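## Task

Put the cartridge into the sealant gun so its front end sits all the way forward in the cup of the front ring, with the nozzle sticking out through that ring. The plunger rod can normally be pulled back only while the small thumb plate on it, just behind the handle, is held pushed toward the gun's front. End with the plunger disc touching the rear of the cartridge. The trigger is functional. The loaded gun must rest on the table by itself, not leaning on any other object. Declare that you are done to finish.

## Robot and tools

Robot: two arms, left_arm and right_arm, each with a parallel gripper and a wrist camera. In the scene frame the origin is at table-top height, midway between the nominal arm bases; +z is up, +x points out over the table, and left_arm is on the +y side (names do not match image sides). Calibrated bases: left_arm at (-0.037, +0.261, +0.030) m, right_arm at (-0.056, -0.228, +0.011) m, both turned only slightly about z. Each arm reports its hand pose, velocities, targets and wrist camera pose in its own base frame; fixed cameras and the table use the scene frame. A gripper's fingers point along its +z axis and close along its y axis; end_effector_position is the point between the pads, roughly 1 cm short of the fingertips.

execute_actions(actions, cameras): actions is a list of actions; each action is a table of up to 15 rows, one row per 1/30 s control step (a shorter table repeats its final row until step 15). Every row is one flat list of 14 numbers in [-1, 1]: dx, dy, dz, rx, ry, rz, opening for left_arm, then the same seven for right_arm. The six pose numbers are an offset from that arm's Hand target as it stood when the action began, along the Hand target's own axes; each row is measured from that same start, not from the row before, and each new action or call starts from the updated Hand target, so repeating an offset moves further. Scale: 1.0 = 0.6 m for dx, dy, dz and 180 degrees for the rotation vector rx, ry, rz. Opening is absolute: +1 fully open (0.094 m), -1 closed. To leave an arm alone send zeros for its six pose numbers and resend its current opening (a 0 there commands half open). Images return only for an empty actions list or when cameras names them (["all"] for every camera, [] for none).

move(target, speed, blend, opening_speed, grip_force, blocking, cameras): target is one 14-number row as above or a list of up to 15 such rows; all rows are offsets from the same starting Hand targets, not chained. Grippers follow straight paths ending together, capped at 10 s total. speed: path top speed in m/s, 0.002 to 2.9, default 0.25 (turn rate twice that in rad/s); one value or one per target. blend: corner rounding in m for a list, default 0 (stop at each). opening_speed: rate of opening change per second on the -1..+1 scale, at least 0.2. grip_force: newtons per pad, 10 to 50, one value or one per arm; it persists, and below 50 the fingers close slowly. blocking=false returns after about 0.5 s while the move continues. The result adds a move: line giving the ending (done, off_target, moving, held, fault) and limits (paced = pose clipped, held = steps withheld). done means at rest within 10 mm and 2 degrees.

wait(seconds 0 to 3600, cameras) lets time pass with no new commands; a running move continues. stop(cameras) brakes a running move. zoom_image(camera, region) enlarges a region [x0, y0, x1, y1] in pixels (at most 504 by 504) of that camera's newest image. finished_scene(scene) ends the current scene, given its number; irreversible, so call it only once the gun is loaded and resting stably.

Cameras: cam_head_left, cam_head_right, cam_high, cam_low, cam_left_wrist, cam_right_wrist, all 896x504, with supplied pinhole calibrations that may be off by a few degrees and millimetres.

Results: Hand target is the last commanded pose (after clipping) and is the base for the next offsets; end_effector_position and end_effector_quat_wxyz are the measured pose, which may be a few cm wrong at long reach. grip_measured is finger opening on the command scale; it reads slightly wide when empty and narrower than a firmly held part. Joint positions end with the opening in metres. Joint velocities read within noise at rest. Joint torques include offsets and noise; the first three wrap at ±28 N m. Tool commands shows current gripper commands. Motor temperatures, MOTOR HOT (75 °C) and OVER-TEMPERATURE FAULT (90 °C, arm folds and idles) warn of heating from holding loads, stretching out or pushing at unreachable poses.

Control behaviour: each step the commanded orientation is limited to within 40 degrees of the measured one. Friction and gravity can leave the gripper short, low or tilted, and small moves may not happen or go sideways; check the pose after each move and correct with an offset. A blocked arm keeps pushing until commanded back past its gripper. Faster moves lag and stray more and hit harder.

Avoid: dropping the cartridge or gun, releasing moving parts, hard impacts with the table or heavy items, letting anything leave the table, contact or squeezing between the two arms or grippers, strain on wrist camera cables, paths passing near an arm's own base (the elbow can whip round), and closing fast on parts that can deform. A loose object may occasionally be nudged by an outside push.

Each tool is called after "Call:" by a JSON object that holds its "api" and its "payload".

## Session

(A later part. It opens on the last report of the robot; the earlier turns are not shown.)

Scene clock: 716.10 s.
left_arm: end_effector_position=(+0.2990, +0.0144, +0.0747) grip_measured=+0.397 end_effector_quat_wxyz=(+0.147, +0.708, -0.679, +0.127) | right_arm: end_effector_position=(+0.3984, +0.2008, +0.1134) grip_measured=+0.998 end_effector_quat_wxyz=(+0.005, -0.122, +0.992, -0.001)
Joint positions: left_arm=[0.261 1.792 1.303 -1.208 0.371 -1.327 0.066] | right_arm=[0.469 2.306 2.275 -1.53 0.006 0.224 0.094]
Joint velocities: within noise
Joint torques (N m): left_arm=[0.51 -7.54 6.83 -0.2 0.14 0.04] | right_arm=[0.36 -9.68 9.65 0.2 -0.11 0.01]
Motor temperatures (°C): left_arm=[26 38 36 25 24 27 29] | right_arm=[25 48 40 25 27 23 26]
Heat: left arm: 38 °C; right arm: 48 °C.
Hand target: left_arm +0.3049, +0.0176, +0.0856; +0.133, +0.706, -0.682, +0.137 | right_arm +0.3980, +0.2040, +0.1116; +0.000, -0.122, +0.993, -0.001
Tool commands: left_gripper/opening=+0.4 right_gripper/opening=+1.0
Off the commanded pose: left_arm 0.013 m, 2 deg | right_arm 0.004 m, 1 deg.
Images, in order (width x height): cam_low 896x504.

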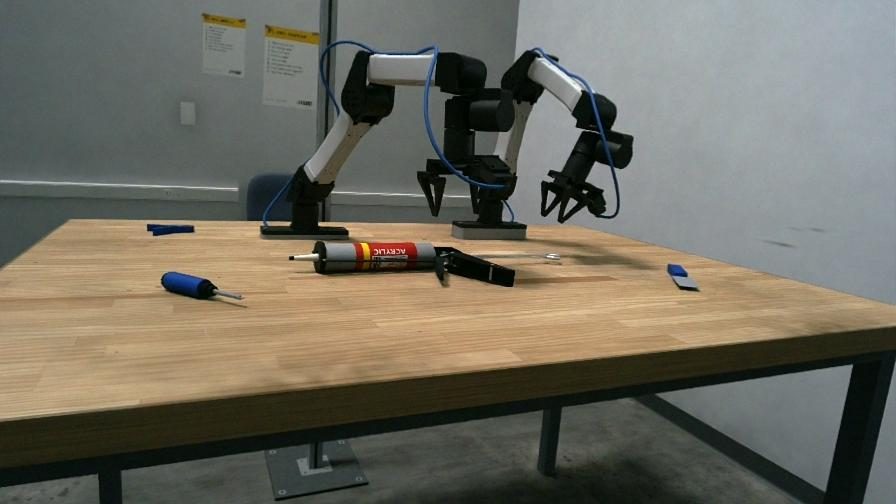

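Call:
{"api": "move", "payload": {"target": [0,0,0,0,0,0,0.4, 0.156,-0.363,0,0,0,0,1.0], "speed": 0.3, "cameras": ["cam_right_wrist","cam_head_left","cam_head_right"]}}

Call:
{"api": "zoom_image", "payload": {"camera": "cam_head_left", "region": [410, 205, 530, 285]}}

Scene clock: 723.10 s.
left_arm: end_effector_position=(+0.2990, +0.0144, +0.0747) grip_measured=+0.397 end_effector_quat_wxyz=(+0.147, +0.708, -0.679, +0.127) | right_arm: end_effector_position=(+0.3569, -0.0296, +0.1016) grip_measured=+0.998 end_effector_quat_wxyz=(-0.024, -0.120, +0.992, -0.002)
Joint positions: left_arm=[0.261 1.792 1.303 -1.208 0.371 -1.327 0.066] | right_arm=[-0.076 1.949 1.671 -1.34 0.014 -0.316 0.094]
Joint torques (N m): left_arm=[0.57 -7.58 6.75 -0.2 0.14 0.02] | right_arm=[-0.7 -11.44 6.67 0.37 -0.25 -0.17]
Heat: left arm: 38 °C; right arm: 48 °C.
Hand target: left_arm +0.3049, +0.0176, +0.0856; +0.133, +0.706, -0.682, +0.137 | right_arm +0.3597, -0.0300, +0.1118; +0.000, -0.122, +0.993, -0.001
Off the commanded pose: left_arm 0.013 m, 2 deg | right_arm 0.011 m, 3 deg.
move: off_target (right_arm)
cam_right_wrist: T_world_to_cam=[[0.27187, -0.96186, -0.03006, -0.1156], [-0.81509, -0.24676, 0.52416, 0.27125], [-0.51159, -0.118, -0.85109, 0.36495]] pos_world=[0.43922, -0.00119, 0.16495]
Images, in order (width x height): cam_head_left 896x504, cam_head_right 896x504, cam_right_wrist 896x504.

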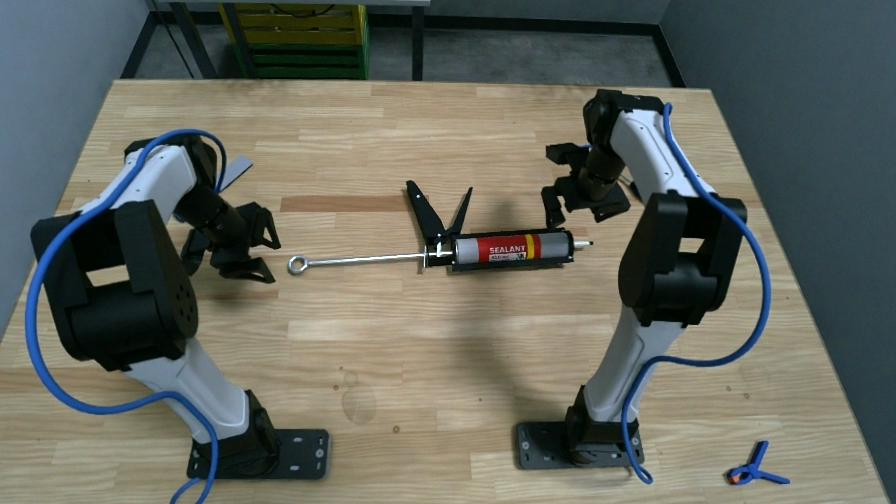

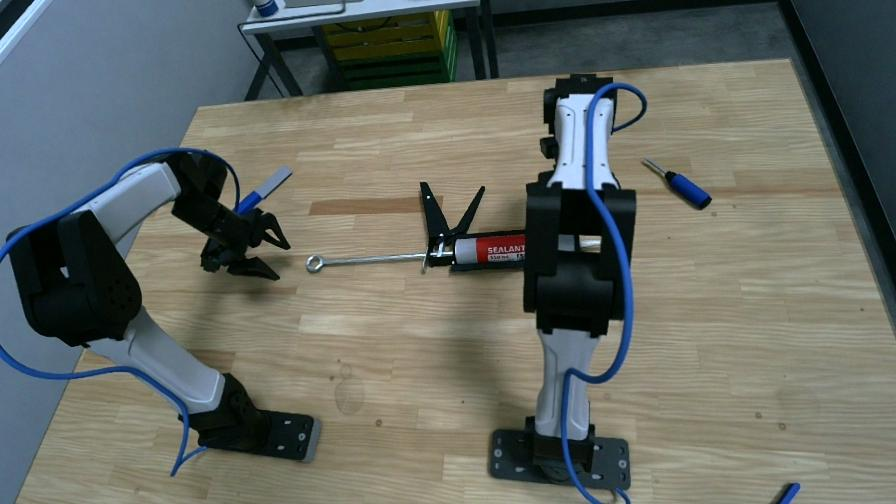

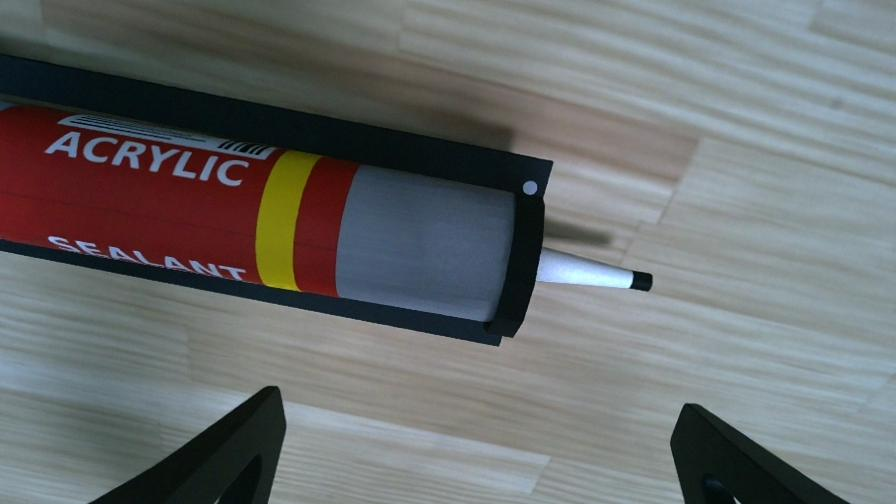

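Scaled by 4.200.

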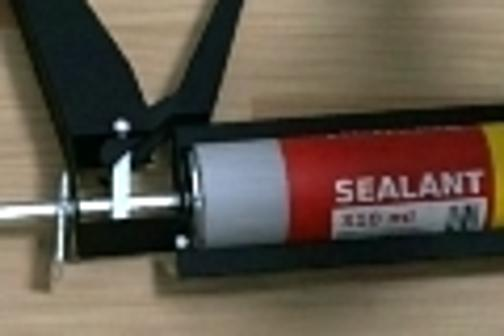

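Call:
{"api": "move", "payload": {"target": [[0,0,0,0,0,0,0.4, -0.1513,0.3453,0.0197,0,0,0,1.0],[0,0,0,0,0,0,0.4, -0.1477,0.3440,0.128,0,0,0,1.0]], "speed": [0.3,0.15], "blend": 0.01, "cameras": ["cam_right_wrist"]}}

Scene clock: 743.77 s.
left_arm: end_effector_position=(+0.2990, +0.0144, +0.0747) grip_measured=+0.397 end_effector_quat_wxyz=(+0.147, +0.708, -0.679, +0.127) | right_arm: end_effector_position=(+0.3941, +0.1916, +0.0470) grip_measured=+0.998 end_effector_quat_wxyz=(+0.006, -0.127, +0.992, +0.002)
Joint positions: left_arm=[0.261 1.792 1.303 -1.208 0.371 -1.327 0.066] | right_arm=[0.452 2.242 1.901 -1.218 0 0.198 0.094]
Joint torques (N m): left_arm=[0.49 -7.58 6.78 -0.22 0.16 0.05] | right_arm=[-0.23 -8.77 6.99 0.51 -0.07 0.03]
Heat: left arm: 39 °C; right arm: 47 °C.
Hand target: left_arm +0.3049, +0.0176, +0.0856; +0.133, +0.706, -0.682, +0.137 | right_arm +0.3959, +0.1916, +0.0349; +0.000, -0.122, +0.993, -0.001
Off the commanded pose: left_arm 0.013 m, 2 deg | right_arm 0.012 m, 1 deg.
move: off_target (right_arm)
cam_right_wrist: T_world_to_cam=[[0.28669, -0.95758, -0.02923, 0.07869], [-0.841, -0.26617, 0.47104, 0.40122], [-0.45883, -0.11046, -0.88163, 0.34296]] pos_world=[0.47223, 0.22002, 0.11567]

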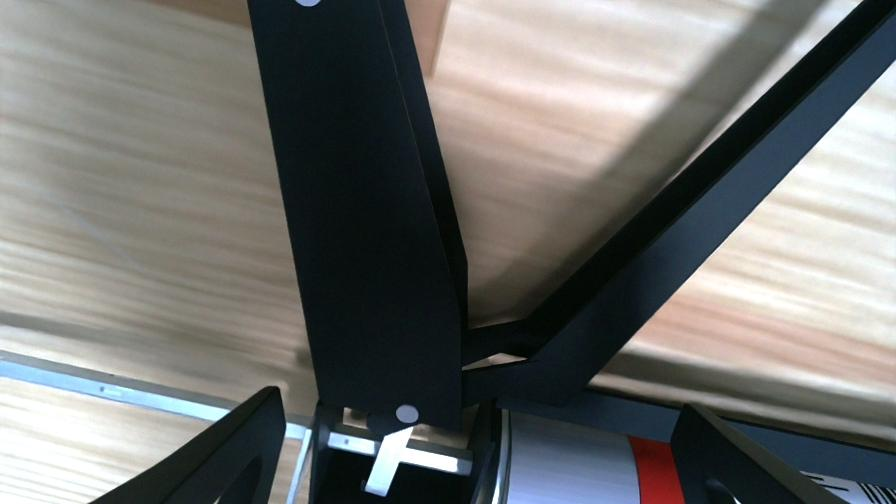

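Call:
{"api": "move", "payload": {"target": [0,0,0,0,0,0,0.4, 0.009,0.0115,0.0333,0,0,0,1.0], "speed": 0.1, "cameras": ["cam_right_wrist"]}}

Scene clock: 754.97 s.
left_arm: end_effector_position=(+0.2990, +0.0144, +0.0747) grip_measured=+0.397 end_effector_quat_wxyz=(+0.147, +0.708, -0.679, +0.127) | right_arm: end_effector_position=(+0.3899, +0.1947, +0.0272) grip_measured=+0.998 end_effector_quat_wxyz=(+0.007, -0.123, +0.992, +0.002)
Joint positions: left_arm=[0.261 1.792 1.303 -1.208 0.371 -1.327 0.066] | right_arm=[0.463 2.242 1.822 -1.137 0 0.216 0.094]
Joint torques (N m): left_arm=[0.57 -7.57 6.74 -0.21 0.14 0.04] | right_arm=[0.43 -8.77 6.71 0.49 -0.06 0.02]
Heat: left arm: 39 °C; right arm: 46 °C.
Hand target: left_arm +0.3049, +0.0176, +0.0856; +0.133, +0.706, -0.682, +0.137 | right_arm +0.3890, +0.1969, +0.0149; +0.000, -0.122, +0.993, -0.001
Off the commanded pose: left_arm 0.013 m, 2 deg | right_arm 0.013 m, 1 deg.
move: off_target (right_arm)
cam_right_wrist: T_world_to_cam=[[0.28025, -0.95947, -0.02976, 0.08519], [-0.84336, -0.2609, 0.46976, 0.40778], [-0.45848, -0.10655, -0.88229, 0.32301]] pos_world=[0.46812, 0.22255, 0.09597]

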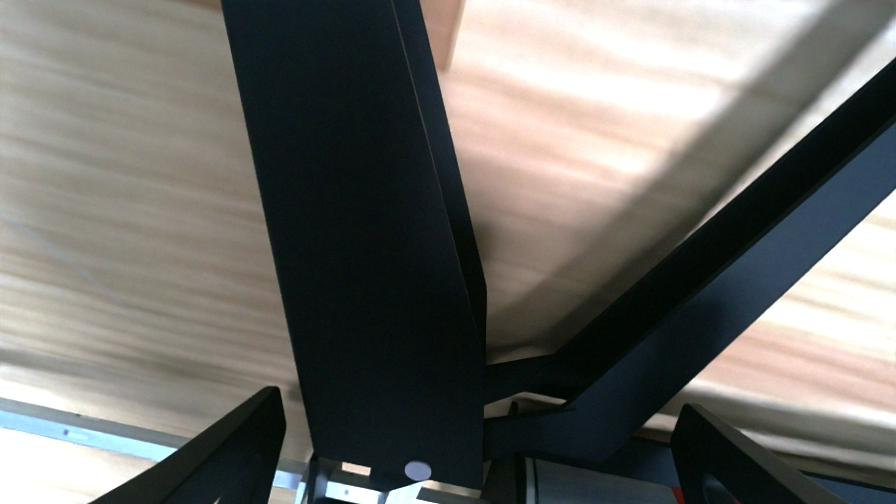

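Call:
{"api": "move", "payload": {"target": [[0,0,0,0,0,0,0.4, 0.0032,0.0,0.0367,0,0,0,1.0],[0,0,0,0,0,0,0.4, 0.0032,0.0,0.0367,0,0,0,0.4]], "speed": 0.08, "opening_speed": 0.35, "cameras": ["cam_right_wrist","cam_low"]}}

Call:
{"api": "zoom_image", "payload": {"camera": "cam_low", "region": [280, 212, 460, 312]}}

Scene clock: 763.63 s.
left_arm: end_effector_position=(+0.2990, +0.0144, +0.0747) grip_measured=+0.397 end_effector_quat_wxyz=(+0.147, +0.708, -0.679, +0.127) | right_arm: end_effector_position=(+0.3962, +0.2002, +0.0090) grip_measured=+0.490 end_effector_quat_wxyz=(+0.026, -0.128, +0.991, +0.008)
Joint positions: left_arm=[0.261 1.792 1.303 -1.208 0.371 -1.327 0.066] | right_arm=[0.469 2.25 1.76 -1.026 0.002 0.211 0.07]
Joint torques (N m): left_arm=[0.58 -7.6 6.82 -0.19 0.15 0.02] | right_arm=[0.03 -8.39 6.54 0.27 -0.08 0.09]
Heat: left arm: 39 °C; right arm: 45 °C.
Hand target: left_arm +0.3049, +0.0176, +0.0856; +0.133, +0.706, -0.682, +0.137 | right_arm +0.3872, +0.1964, -0.0072; +0.000, -0.122, +0.993, -0.001
Off the commanded pose: left_arm 0.013 m, 2 deg | right_arm 0.019 m, 3 deg.
move: off_target (right_arm); target 2's new opening was sent with right_arm's hand 0.017 m and 2 deg from that target
cam_right_wrist: T_world_to_cam=[[0.2912, -0.95603, -0.0349, 0.08308], [-0.85752, -0.27702, 0.43349, 0.43228], [-0.42409, -0.0963, -0.90048, 0.29489]] pos_world=[0.47156, 0.22757, 0.08105]
Images, in order (width x height): cam_low 896x504, cam_right_wrist 896x504.

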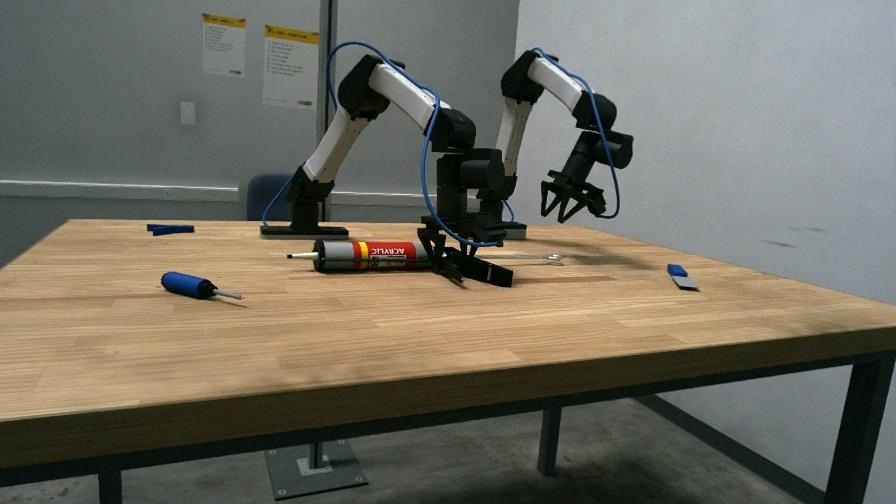

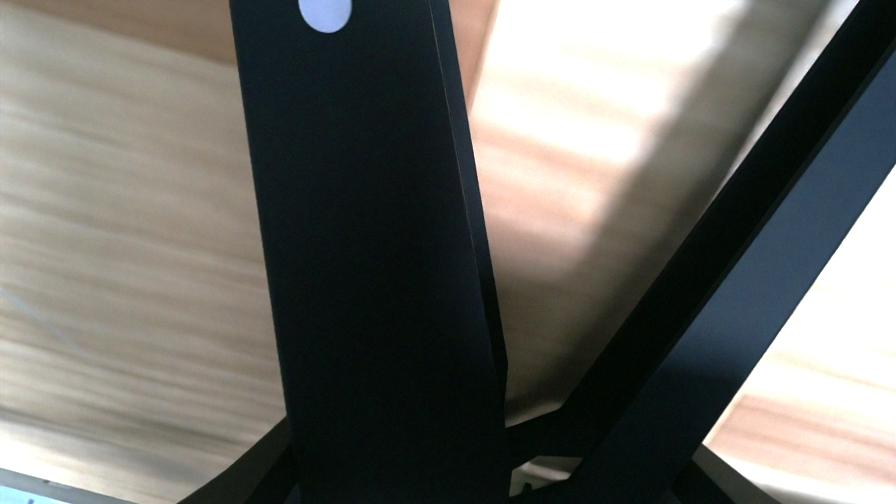

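Scaled by 2.800.

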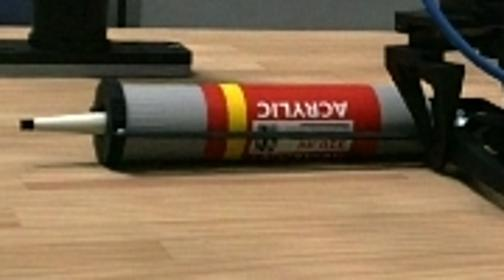

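Call:
{"api": "move", "payload": {"target": [[0,0,0,0,0,0,0.4, 0,0,0,0,0,0,1.0],[0,0,0,0,0,0,0.4, 0,0,-0.17,0,0,0,1.0]], "speed": 0.15, "cameras": ["cam_right_wrist","cam_low"]}}

Call:
{"api": "zoom_image", "payload": {"camera": "cam_right_wrist", "region": [360, 270, 620, 430]}}

Call:
{"api": "zoom_image", "payload": {"camera": "cam_low", "region": [300, 232, 372, 282]}}

Scene clock: 768.57 s.
left_arm: end_effector_position=(+0.2990, +0.0144, +0.0747) grip_measured=+0.397 end_effector_quat_wxyz=(+0.147, +0.708, -0.679, +0.127) | right_arm: end_effector_position=(+0.3854, +0.1947, +0.0815) grip_measured=+0.997 end_effector_quat_wxyz=(-0.012, -0.125, +0.992, -0.005)
Joint positions: left_arm=[0.261 1.792 1.303 -1.208 0.371 -1.327 0.066] | right_arm=[0.469 2.253 2.056 -1.401 0.002 0.217 0.094]
Joint torques (N m): left_arm=[0.57 -7.58 6.71 -0.2 0.15 0.04] | right_arm=[0.02 -12.26 9.77 0.13 -0.07 0.04]
Heat: left arm: 39 °C; right arm: 46 °C.
Hand target: left_arm +0.3049, +0.0176, +0.0856; +0.133, +0.706, -0.682, +0.137 | right_arm +0.3871, +0.1965, +0.0949; +0.000, -0.122, +0.993, -0.001
Off the commanded pose: left_arm 0.013 m, 2 deg | right_arm 0.014 m, 2 deg.
move: off_target (right_arm)
cam_right_wrist: T_world_to_cam=[[0.283, -0.9589, -0.02058, 0.08603], [-0.82505, -0.25433, 0.50459, 0.36727], [-0.48909, -0.12582, -0.86311, 0.38284]] pos_world=[0.46591, 0.22407, 0.14688]
Images, in order (width x height): cam_low 896x504, cam_right_wrist 896x504.

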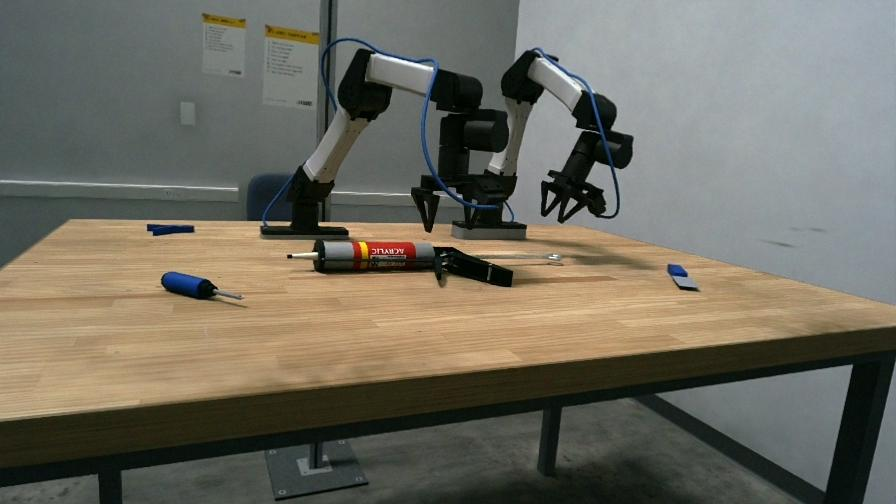

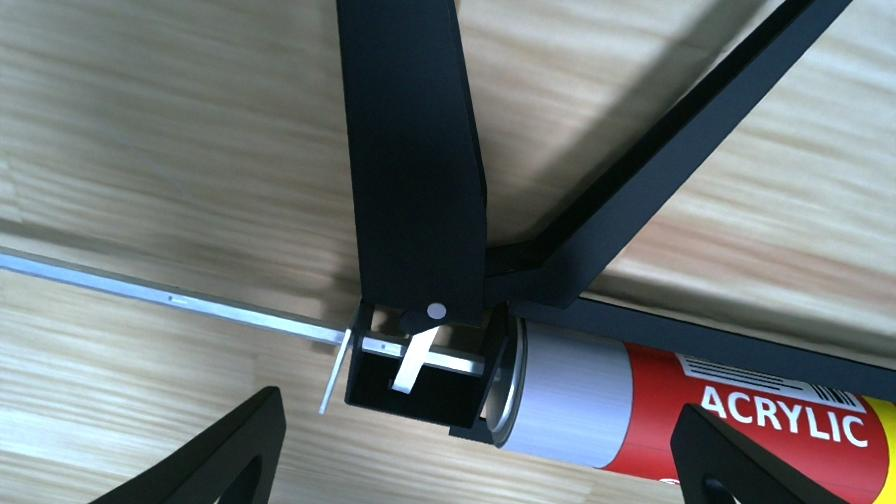

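Scaled by 1.938.

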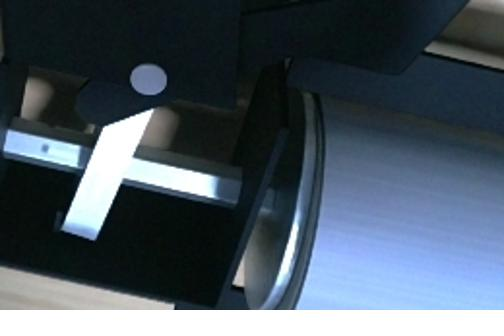

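Scaled by 7.000.

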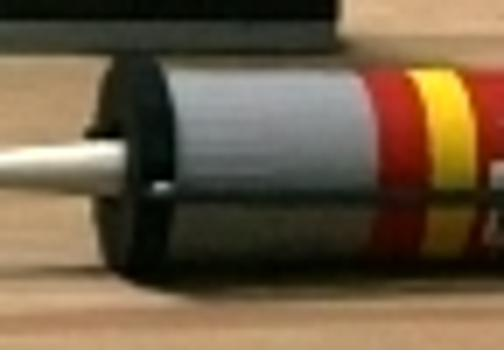

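Call:
{"api": "move", "payload": {"target": [0,0,0,0,0,0,0.4, -0.0032,-0.0092,0.1333,0,0,0,1.0], "speed": 0.15, "cameras": ["cam_right_wrist"]}}

Scene clock: 784.57 s.
left_arm: end_effector_position=(+0.2990, +0.0144, +0.0747) grip_measured=+0.397 end_effector_quat_wxyz=(+0.147, +0.708, -0.679, +0.127) | right_arm: end_effector_position=(+0.3807, +0.1905, +0.0247) grip_measured=+0.997 end_effector_quat_wxyz=(-0.016, -0.124, +0.992, -0.008)
Joint positions: left_arm=[0.261 1.792 1.303 -1.208 0.371 -1.327 0.066] | right_arm=[0.466 2.253 1.829 -1.182 0.004 0.217 0.094]
Joint torques (N m): left_arm=[0.57 -7.65 6.82 -0.19 0.15 0.04] | right_arm=[-0.96 -9.95 5.2 0.81 -0.11 -0.11]
Heat: left arm: 39 °C; right arm: 46 °C.
Hand target: left_arm +0.3049, +0.0176, +0.0856; +0.133, +0.706, -0.682, +0.137 | right_arm +0.3904, +0.1916, +0.0149; +0.000, -0.122, +0.993, -0.001
Off the commanded pose: left_arm 0.013 m, 2 deg | right_arm 0.014 m, 2 deg.
move: off_target (right_arm)
cam_right_wrist: T_world_to_cam=[[0.28037, -0.95975, -0.01638, 0.08332], [-0.82248, -0.249, 0.51139, 0.38888], [-0.49489, -0.1299, -0.85919, 0.33382]] pos_world=[0.46169, 0.22016, 0.08931]

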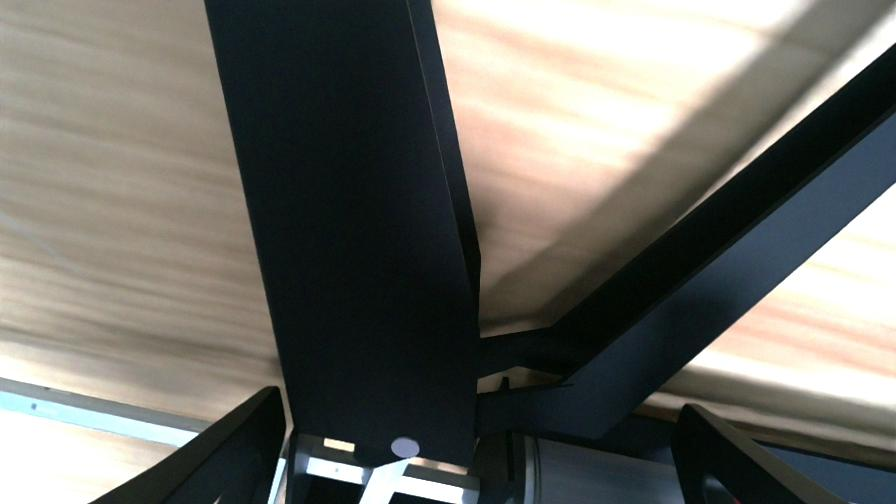

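Call:
{"api": "move", "payload": {"target": [[0,0,0,0,0,0,0.4, -0.009,0.0079,-0.0333,0,0,0,1.0],[0,0,0,0,0,0,0.4, -0.0057,0.0087,0,0,0,0,1.0]], "speed": 0.12, "cameras": ["cam_right_wrist"]}}

Scene clock: 790.40 s.
left_arm: end_effector_position=(+0.2990, +0.0144, +0.0747) grip_measured=+0.397 end_effector_quat_wxyz=(+0.147, +0.708, -0.679, +0.127) | right_arm: end_effector_position=(+0.3926, +0.1964, +0.0282) grip_measured=+0.997 end_effector_quat_wxyz=(+0.008, -0.124, +0.992, +0.000)
Joint positions: left_arm=[0.261 1.792 1.303 -1.208 0.371 -1.327 0.066] | right_arm=[0.466 2.253 1.844 -1.146 0.005 0.217 0.094]
Joint torques (N m): left_arm=[0.55 -7.56 6.74 -0.19 0.15 0.05] | right_arm=[-0.06 -8.66 6.79 0.5 -0.11 0]
Heat: left arm: 39 °C; right arm: 46 °C.
Hand target: left_arm +0.3049, +0.0176, +0.0856; +0.133, +0.706, -0.682, +0.137 | right_arm +0.3924, +0.1974, +0.0149; +0.000, -0.122, +0.993, -0.001
Off the commanded pose: left_arm 0.013 m, 2 deg | right_arm 0.013 m, 1 deg.
move: off_target (right_arm)
cam_right_wrist: T_world_to_cam=[[0.28132, -0.95928, -0.02512, 0.08546], [-0.8448, -0.26, 0.46767, 0.4105], [-0.45516, -0.11034, -0.88355, 0.3247]] pos_world=[0.47054, 0.22453, 0.09706]

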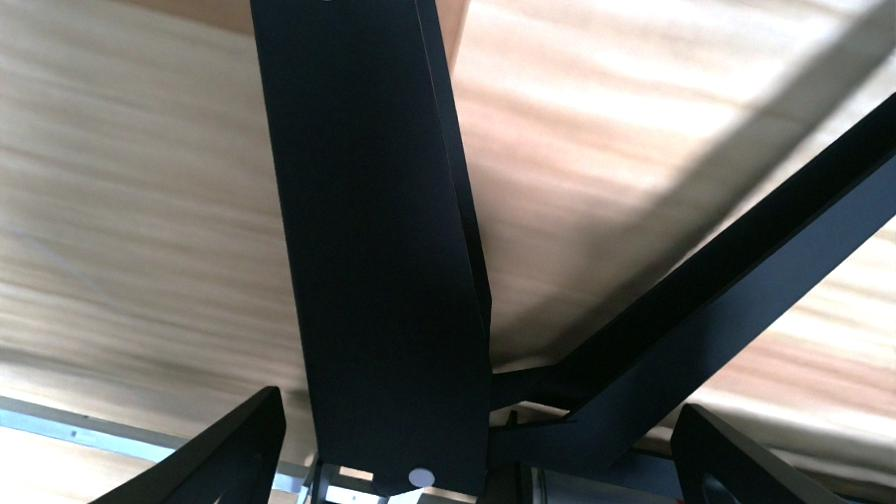

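Call:
{"api": "move", "payload": {"target": [[0,0,0,0,0,0,0.4, 0.0089,-0.0020,0.0367,0,0,0,1.0],[0,0,0,0,0,0,0.4, 0.0089,-0.0020,0.0367,0,0,0,0.4]], "speed": 0.08, "opening_speed": 0.35, "cameras": ["cam_right_wrist","cam_low"]}}

Call:
{"api": "zoom_image", "payload": {"camera": "cam_low", "region": [300, 232, 372, 282]}}

Scene clock: 797.10 s.
left_arm: end_effector_position=(+0.2990, +0.0144, +0.0747) grip_measured=+0.397 end_effector_quat_wxyz=(+0.147, +0.708, -0.679, +0.127) | right_arm: end_effector_position=(+0.3936, +0.1986, +0.0070) grip_measured=+0.511 end_effector_quat_wxyz=(+0.021, -0.126, +0.992, +0.004)
Joint positions: left_arm=[0.261 1.792 1.303 -1.208 0.371 -1.327 0.066] | right_arm=[0.47 2.253 1.757 -1.034 0.006 0.217 0.071]
Joint torques (N m): left_arm=[0.55 -7.58 6.72 -0.23 0.14 0.03] | right_arm=[-0.4 -8.58 6.54 0.33 -0.12 0]
Heat: left arm: 39 °C; right arm: 46 °C.
Hand target: left_arm +0.3049, +0.0176, +0.0856; +0.133, +0.706, -0.682, +0.137 | right_arm +0.3876, +0.1950, -0.0071; +0.000, -0.122, +0.993, -0.001
Off the commanded pose: left_arm 0.013 m, 2 deg | right_arm 0.016 m, 2 deg.
move: off_target (right_arm); target 2's new opening was sent with right_arm's hand 0.015 m and 2 deg from that target
cam_right_wrist: T_world_to_cam=[[0.28593, -0.95782, -0.02867, 0.08464], [-0.85448, -0.26839, 0.44478, 0.42736], [-0.43371, -0.10268, -0.89518, 0.29685]] pos_world=[0.46972, 0.22626, 0.07808]
Images, in order (width x height): cam_low 896x504, cam_right_wrist 896x504.

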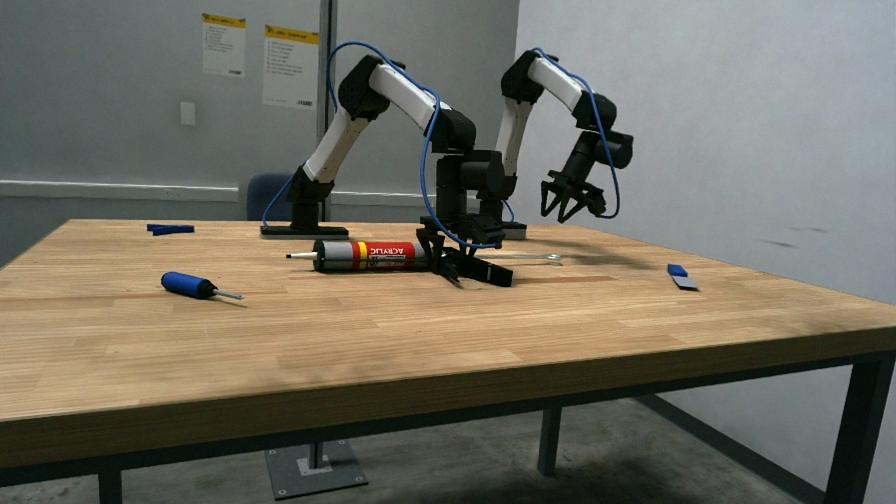

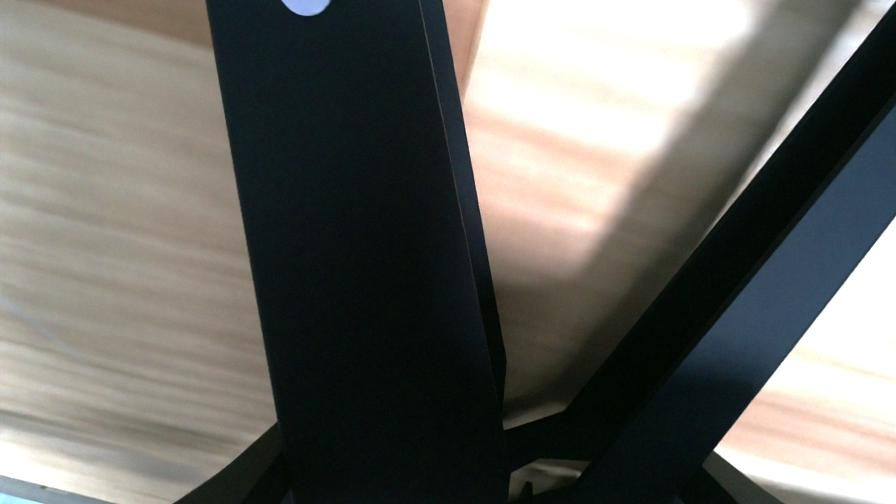

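Scaled by 7.000.

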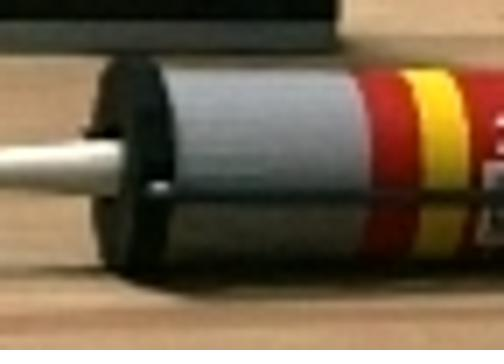

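Call:
{"api": "wait", "payload": {"seconds": 1.5, "cameras": ["cam_low"]}}

Call:
{"api": "zoom_image", "payload": {"camera": "cam_low", "region": [280, 232, 352, 282]}}

Scene clock: 802.23 s.
left_arm: end_effector_position=(+0.2990, +0.0144, +0.0747) grip_measured=+0.397 end_effector_quat_wxyz=(+0.147, +0.708, -0.679, +0.127) | right_arm: end_effector_position=(+0.3936, +0.1986, +0.0070) grip_measured=+0.510 end_effector_quat_wxyz=(+0.021, -0.126, +0.992, +0.004)
Joint positions: left_arm=[0.261 1.792 1.303 -1.208 0.371 -1.327 0.066] | right_arm=[0.47 2.253 1.757 -1.034 0.006 0.217 0.071]
Joint torques (N m): left_arm=[0.58 -7.61 6.65 -0.22 0.15 0.04] | right_arm=[-0.4 -8.58 6.54 0.35 -0.12 0]
Heat: left arm: 39 °C; right arm: 45 °C.
Hand target: left_arm +0.3049, +0.0176, +0.0856; +0.133, +0.706, -0.682, +0.137 | right_arm +0.3875, +0.1950, -0.0071; +0.000, -0.122, +0.993, -0.001
Tool commands: left_gripper/opening=+0.4 right_gripper/opening=+0.4
Off the commanded pose: left_arm 0.013 m, 2 deg | right_arm 0.016 m, 2 deg.
wait: 1.50 s; at rest from the start

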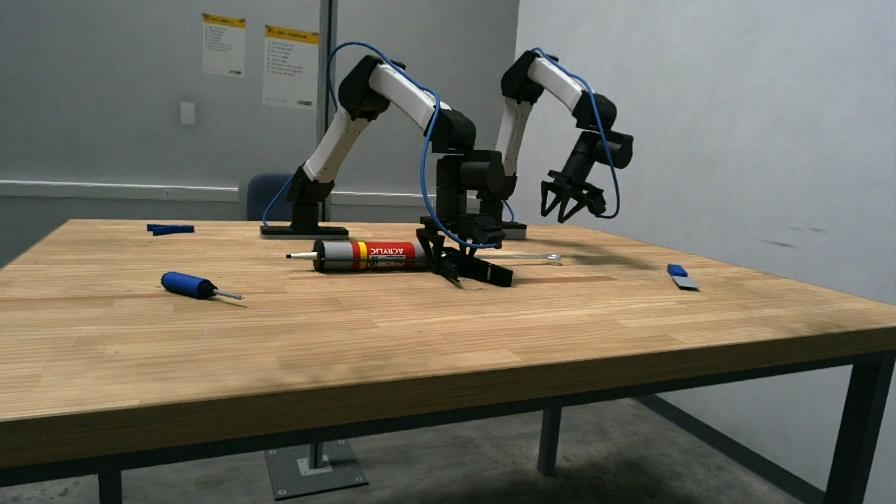

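Scaled by 7.000.

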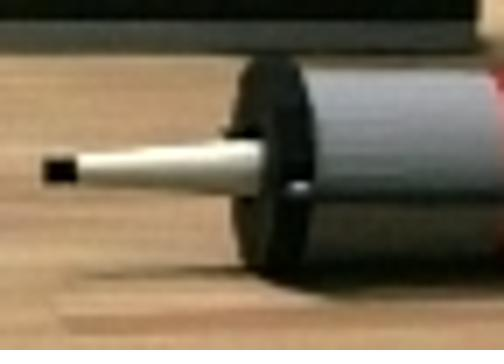

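Call:
{"api": "move", "payload": {"target": [[0,0,0,0,0,0,0.4, 0,0,0,0,0,0,1.0],[0,0,0.0005,0,0,0,0.4, 0,0,0.0005,0,0,0,0.3]], "speed": 0.08, "opening_speed": 0.5, "cameras": ["cam_right_wrist","cam_low"]}}

Call:
{"api": "zoom_image", "payload": {"camera": "cam_low", "region": [280, 232, 352, 282]}}

Call:
{"api": "zoom_image", "payload": {"camera": "cam_low", "region": [300, 232, 372, 282]}}

Scene clock: 823.70 s.
left_arm: end_effector_position=(+0.2990, +0.0144, +0.0747) grip_measured=+0.397 end_effector_quat_wxyz=(+0.147, +0.708, -0.679, +0.127) | right_arm: end_effector_position=(+0.3940, +0.1982, +0.0065) grip_measured=+0.514 end_effector_quat_wxyz=(+0.022, -0.126, +0.992, +0.003)
Joint positions: left_arm=[0.261 1.792 1.303 -1.208 0.371 -1.327 0.066] | right_arm=[0.47 2.253 1.755 -1.03 0.01 0.217 0.071]
Joint torques (N m): left_arm=[0.57 -7.54 6.69 -0.18 0.14 0.04] | right_arm=[-0.46 -8.59 6.79 0.3 -0.16 0]
Heat: left arm: 39 °C; right arm: 44 °C.
Hand target: left_arm +0.3049, +0.0175, +0.0853; +0.133, +0.706, -0.682, +0.137 | right_arm +0.3876, +0.1950, -0.0074; +0.000, -0.122, +0.993, +0.000
Off the commanded pose: left_arm 0.013 m, 2 deg | right_arm 0.016 m, 3 deg.
move: off_target (left_arm, right_arm); target 2's new opening was sent with right_arm's hand 0.015 m and 2 deg from that target
cam_right_wrist: T_world_to_cam=[[0.28622, -0.95783, -0.02521, 0.08406], [-0.85581, -0.26739, 0.44283, 0.42824], [-0.4309, -0.10517, -0.89625, 0.2959]] pos_world=[0.46993, 0.22615, 0.07768]
Images, in order (width x height): cam_low 896x504, cam_right_wrist 896x504.

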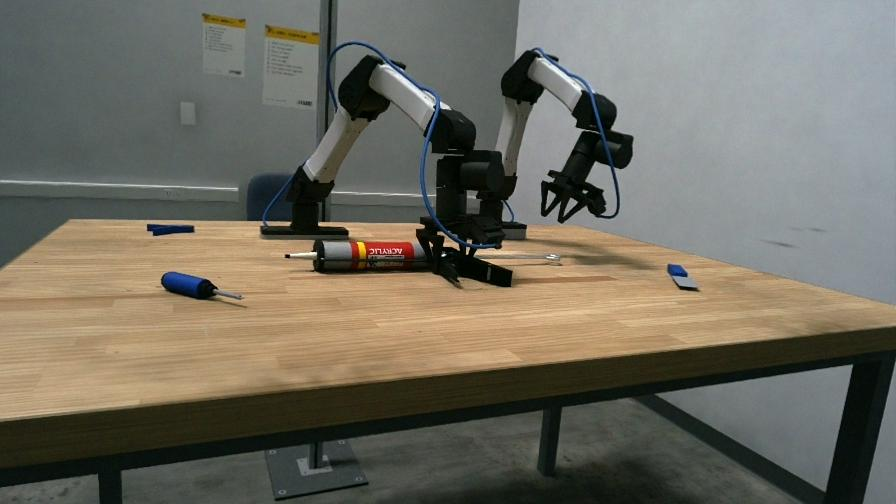

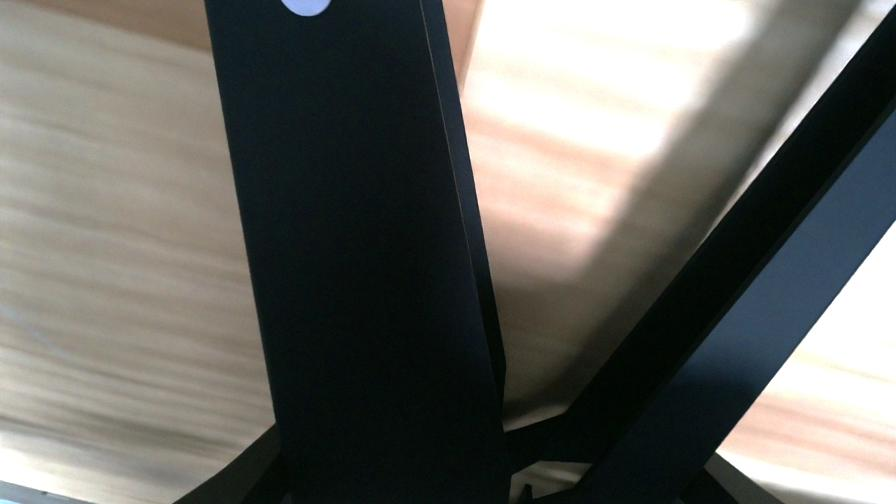

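Scaled by 7.000.

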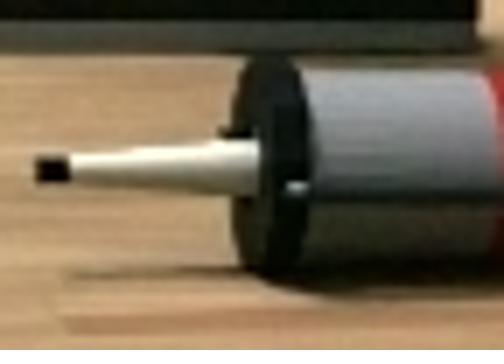

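Scaled by 7.000.

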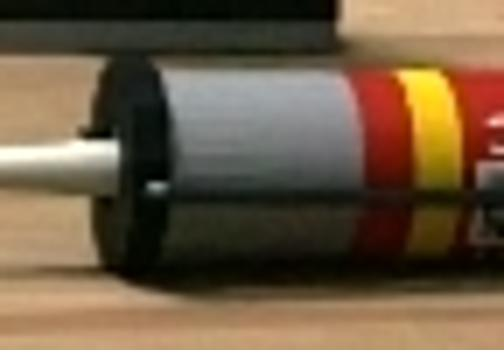

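Call:
{"api": "move", "payload": {"target": [[0,0,0,0,0,0,0.4, 0,0,0,0,0,0,1.0],[0,0,0.0005,0,0,0,0.4, 0,0,0.0005,0,0,0,0.35],[0,0,0,0,0,0,0.4, 0,0,0,0,0,0,1.0],[0,0,0.0005,0,0,0,0.4, 0,0,0.0005,0,0,0,0.35]], "speed": 0.08, "opening_speed": 0.6, "cameras": ["cam_low"]}}

Call:
{"api": "zoom_image", "payload": {"camera": "cam_low", "region": [280, 232, 352, 282]}}

Call:
{"api": "zoom_image", "payload": {"camera": "cam_low", "region": [300, 232, 372, 282]}}

Scene clock: 834.67 s.
left_arm: end_effector_position=(+0.2990, +0.0144, +0.0747) grip_measured=+0.397 end_effector_quat_wxyz=(+0.147, +0.708, -0.679, +0.127) | right_arm: end_effector_position=(+0.3942, +0.1963, +0.0062) grip_measured=+0.595 end_effector_quat_wxyz=(+0.021, -0.123, +0.992, +0.001)
Joint positions: left_arm=[0.261 1.792 1.303 -1.208 0.371 -1.327 0.066] | right_arm=[0.467 2.253 1.754 -1.031 0.012 0.219 0.075]
Joint torques (N m): left_arm=[0.51 -7.6 6.71 -0.18 0.14 0.01] | right_arm=[-0.12 -8.5 6.76 0.33 -0.18 -0.02]
Heat: left arm: 40 °C; right arm: 44 °C.
Hand target: left_arm +0.3049, +0.0174, +0.0851; +0.133, +0.706, -0.682, +0.137 | right_arm +0.3876, +0.1950, -0.0077; +0.000, -0.122, +0.993, -0.001
Off the commanded pose: left_arm 0.012 m, 2 deg | right_arm 0.015 m, 2 deg.
move: off_target (left_arm, right_arm); target 2's new opening was sent with right_arm's hand 0.015 m and 2 deg from that target; target 3's new opening was sent with right_arm's hand 0.015 m and 2 deg from that target; target 4's new opening was sent with right_arm's hand 0.015 m and 2 deg from that target

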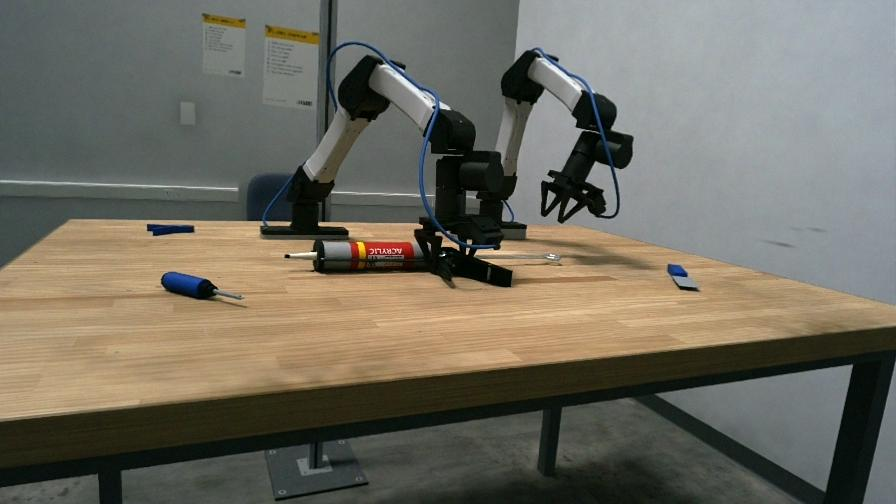

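Scaled by 7.000.

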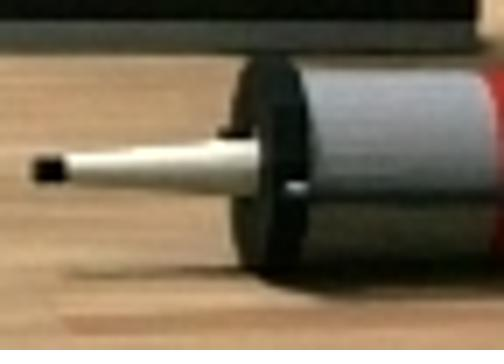

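Scaled by 7.000.

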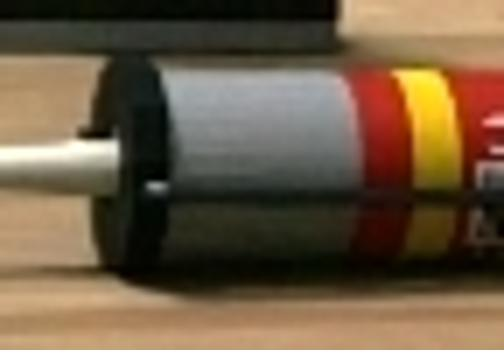

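Call:
{"api": "move", "payload": {"target": [[0,0,0,0,0,0,0.4, 0,0,0,0,0,0,1.0],[0,0,0.0005,0,0,0,0.4, 0,0,0.0005,0,0,0,0.35],[0,0,0,0,0,0,0.4, 0,0,0,0,0,0,1.0],[0,0,0.0005,0,0,0,0.4, 0,0,0.0005,0,0,0,0.35]], "speed": 0.08, "opening_speed": 0.6, "cameras": ["cam_low","cam_right_wrist"]}}

Call:
{"api": "zoom_image", "payload": {"camera": "cam_low", "region": [280, 232, 352, 282]}}

Call:
{"api": "zoom_image", "payload": {"camera": "cam_low", "region": [300, 232, 372, 282]}}

Scene clock: 843.57 s.
left_arm: end_effector_position=(+0.2990, +0.0144, +0.0747) grip_measured=+0.397 end_effector_quat_wxyz=(+0.147, +0.708, -0.679, +0.127) | right_arm: end_effector_position=(+0.3942, +0.1963, +0.0062) grip_measured=+0.594 end_effector_quat_wxyz=(+0.021, -0.123, +0.992, +0.001)
Joint positions: left_arm=[0.261 1.792 1.303 -1.208 0.371 -1.327 0.066] | right_arm=[0.467 2.253 1.754 -1.031 0.012 0.22 0.075]
Joint torques (N m): left_arm=[0.53 -7.58 6.57 -0.17 0.14 0.03] | right_arm=[-0.14 -8.5 6.72 0.33 -0.18 -0.02]
Heat: left arm: 40 °C; right arm: 44 °C.
Hand target: left_arm +0.3049, +0.0172, +0.0848; +0.133, +0.706, -0.682, +0.137 | right_arm +0.3875, +0.1951, -0.0080; +0.000, -0.122, +0.993, -0.001
Off the commanded pose: left_arm 0.012 m, 2 deg | right_arm 0.016 m, 2 deg.
move: off_target (left_arm, right_arm); target 2's new opening was sent with right_arm's hand 0.015 m and 2 deg from that target; target 3's new opening was sent with right_arm's hand 0.015 m and 2 deg from that target; target 4's new opening was sent with right_arm's hand 0.015 m and 2 deg from that target
cam_right_wrist: T_world_to_cam=[[0.27988, -0.95977, -0.02235, 0.08501], [-0.85714, -0.2603, 0.44446, 0.42721], [-0.4324, -0.10524, -0.89552, 0.2961]] pos_world=[0.47042, 0.22395, 0.07718]

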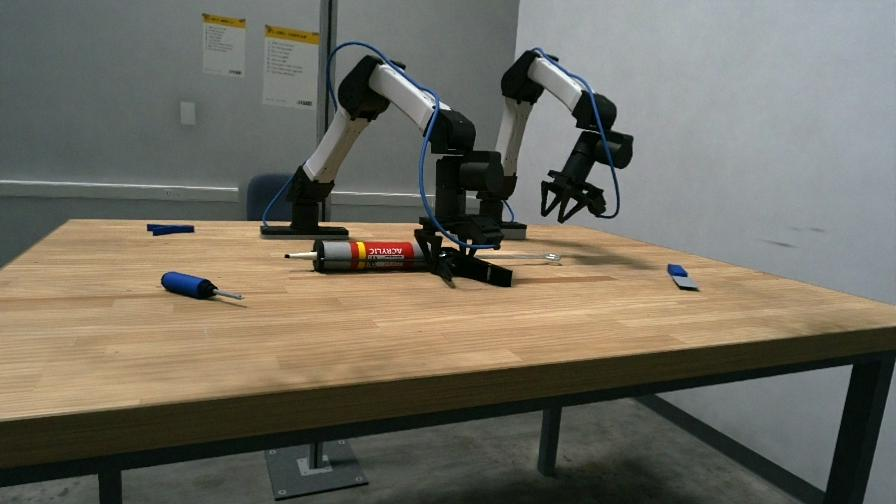

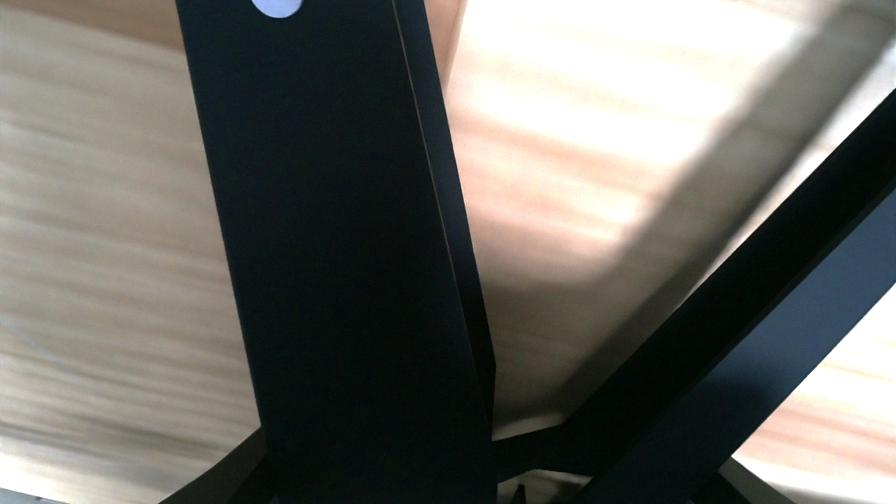

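Scaled by 7.000.

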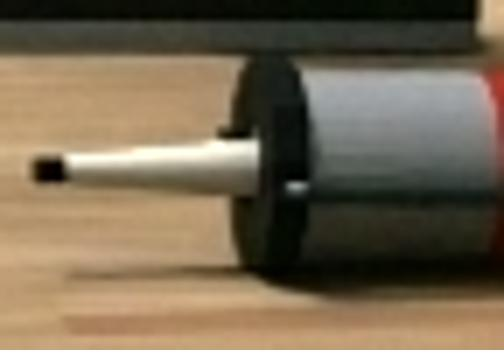

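Scaled by 7.000.

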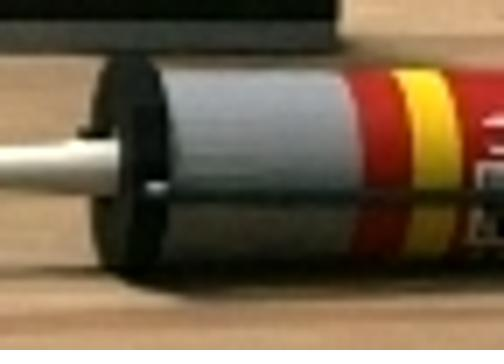

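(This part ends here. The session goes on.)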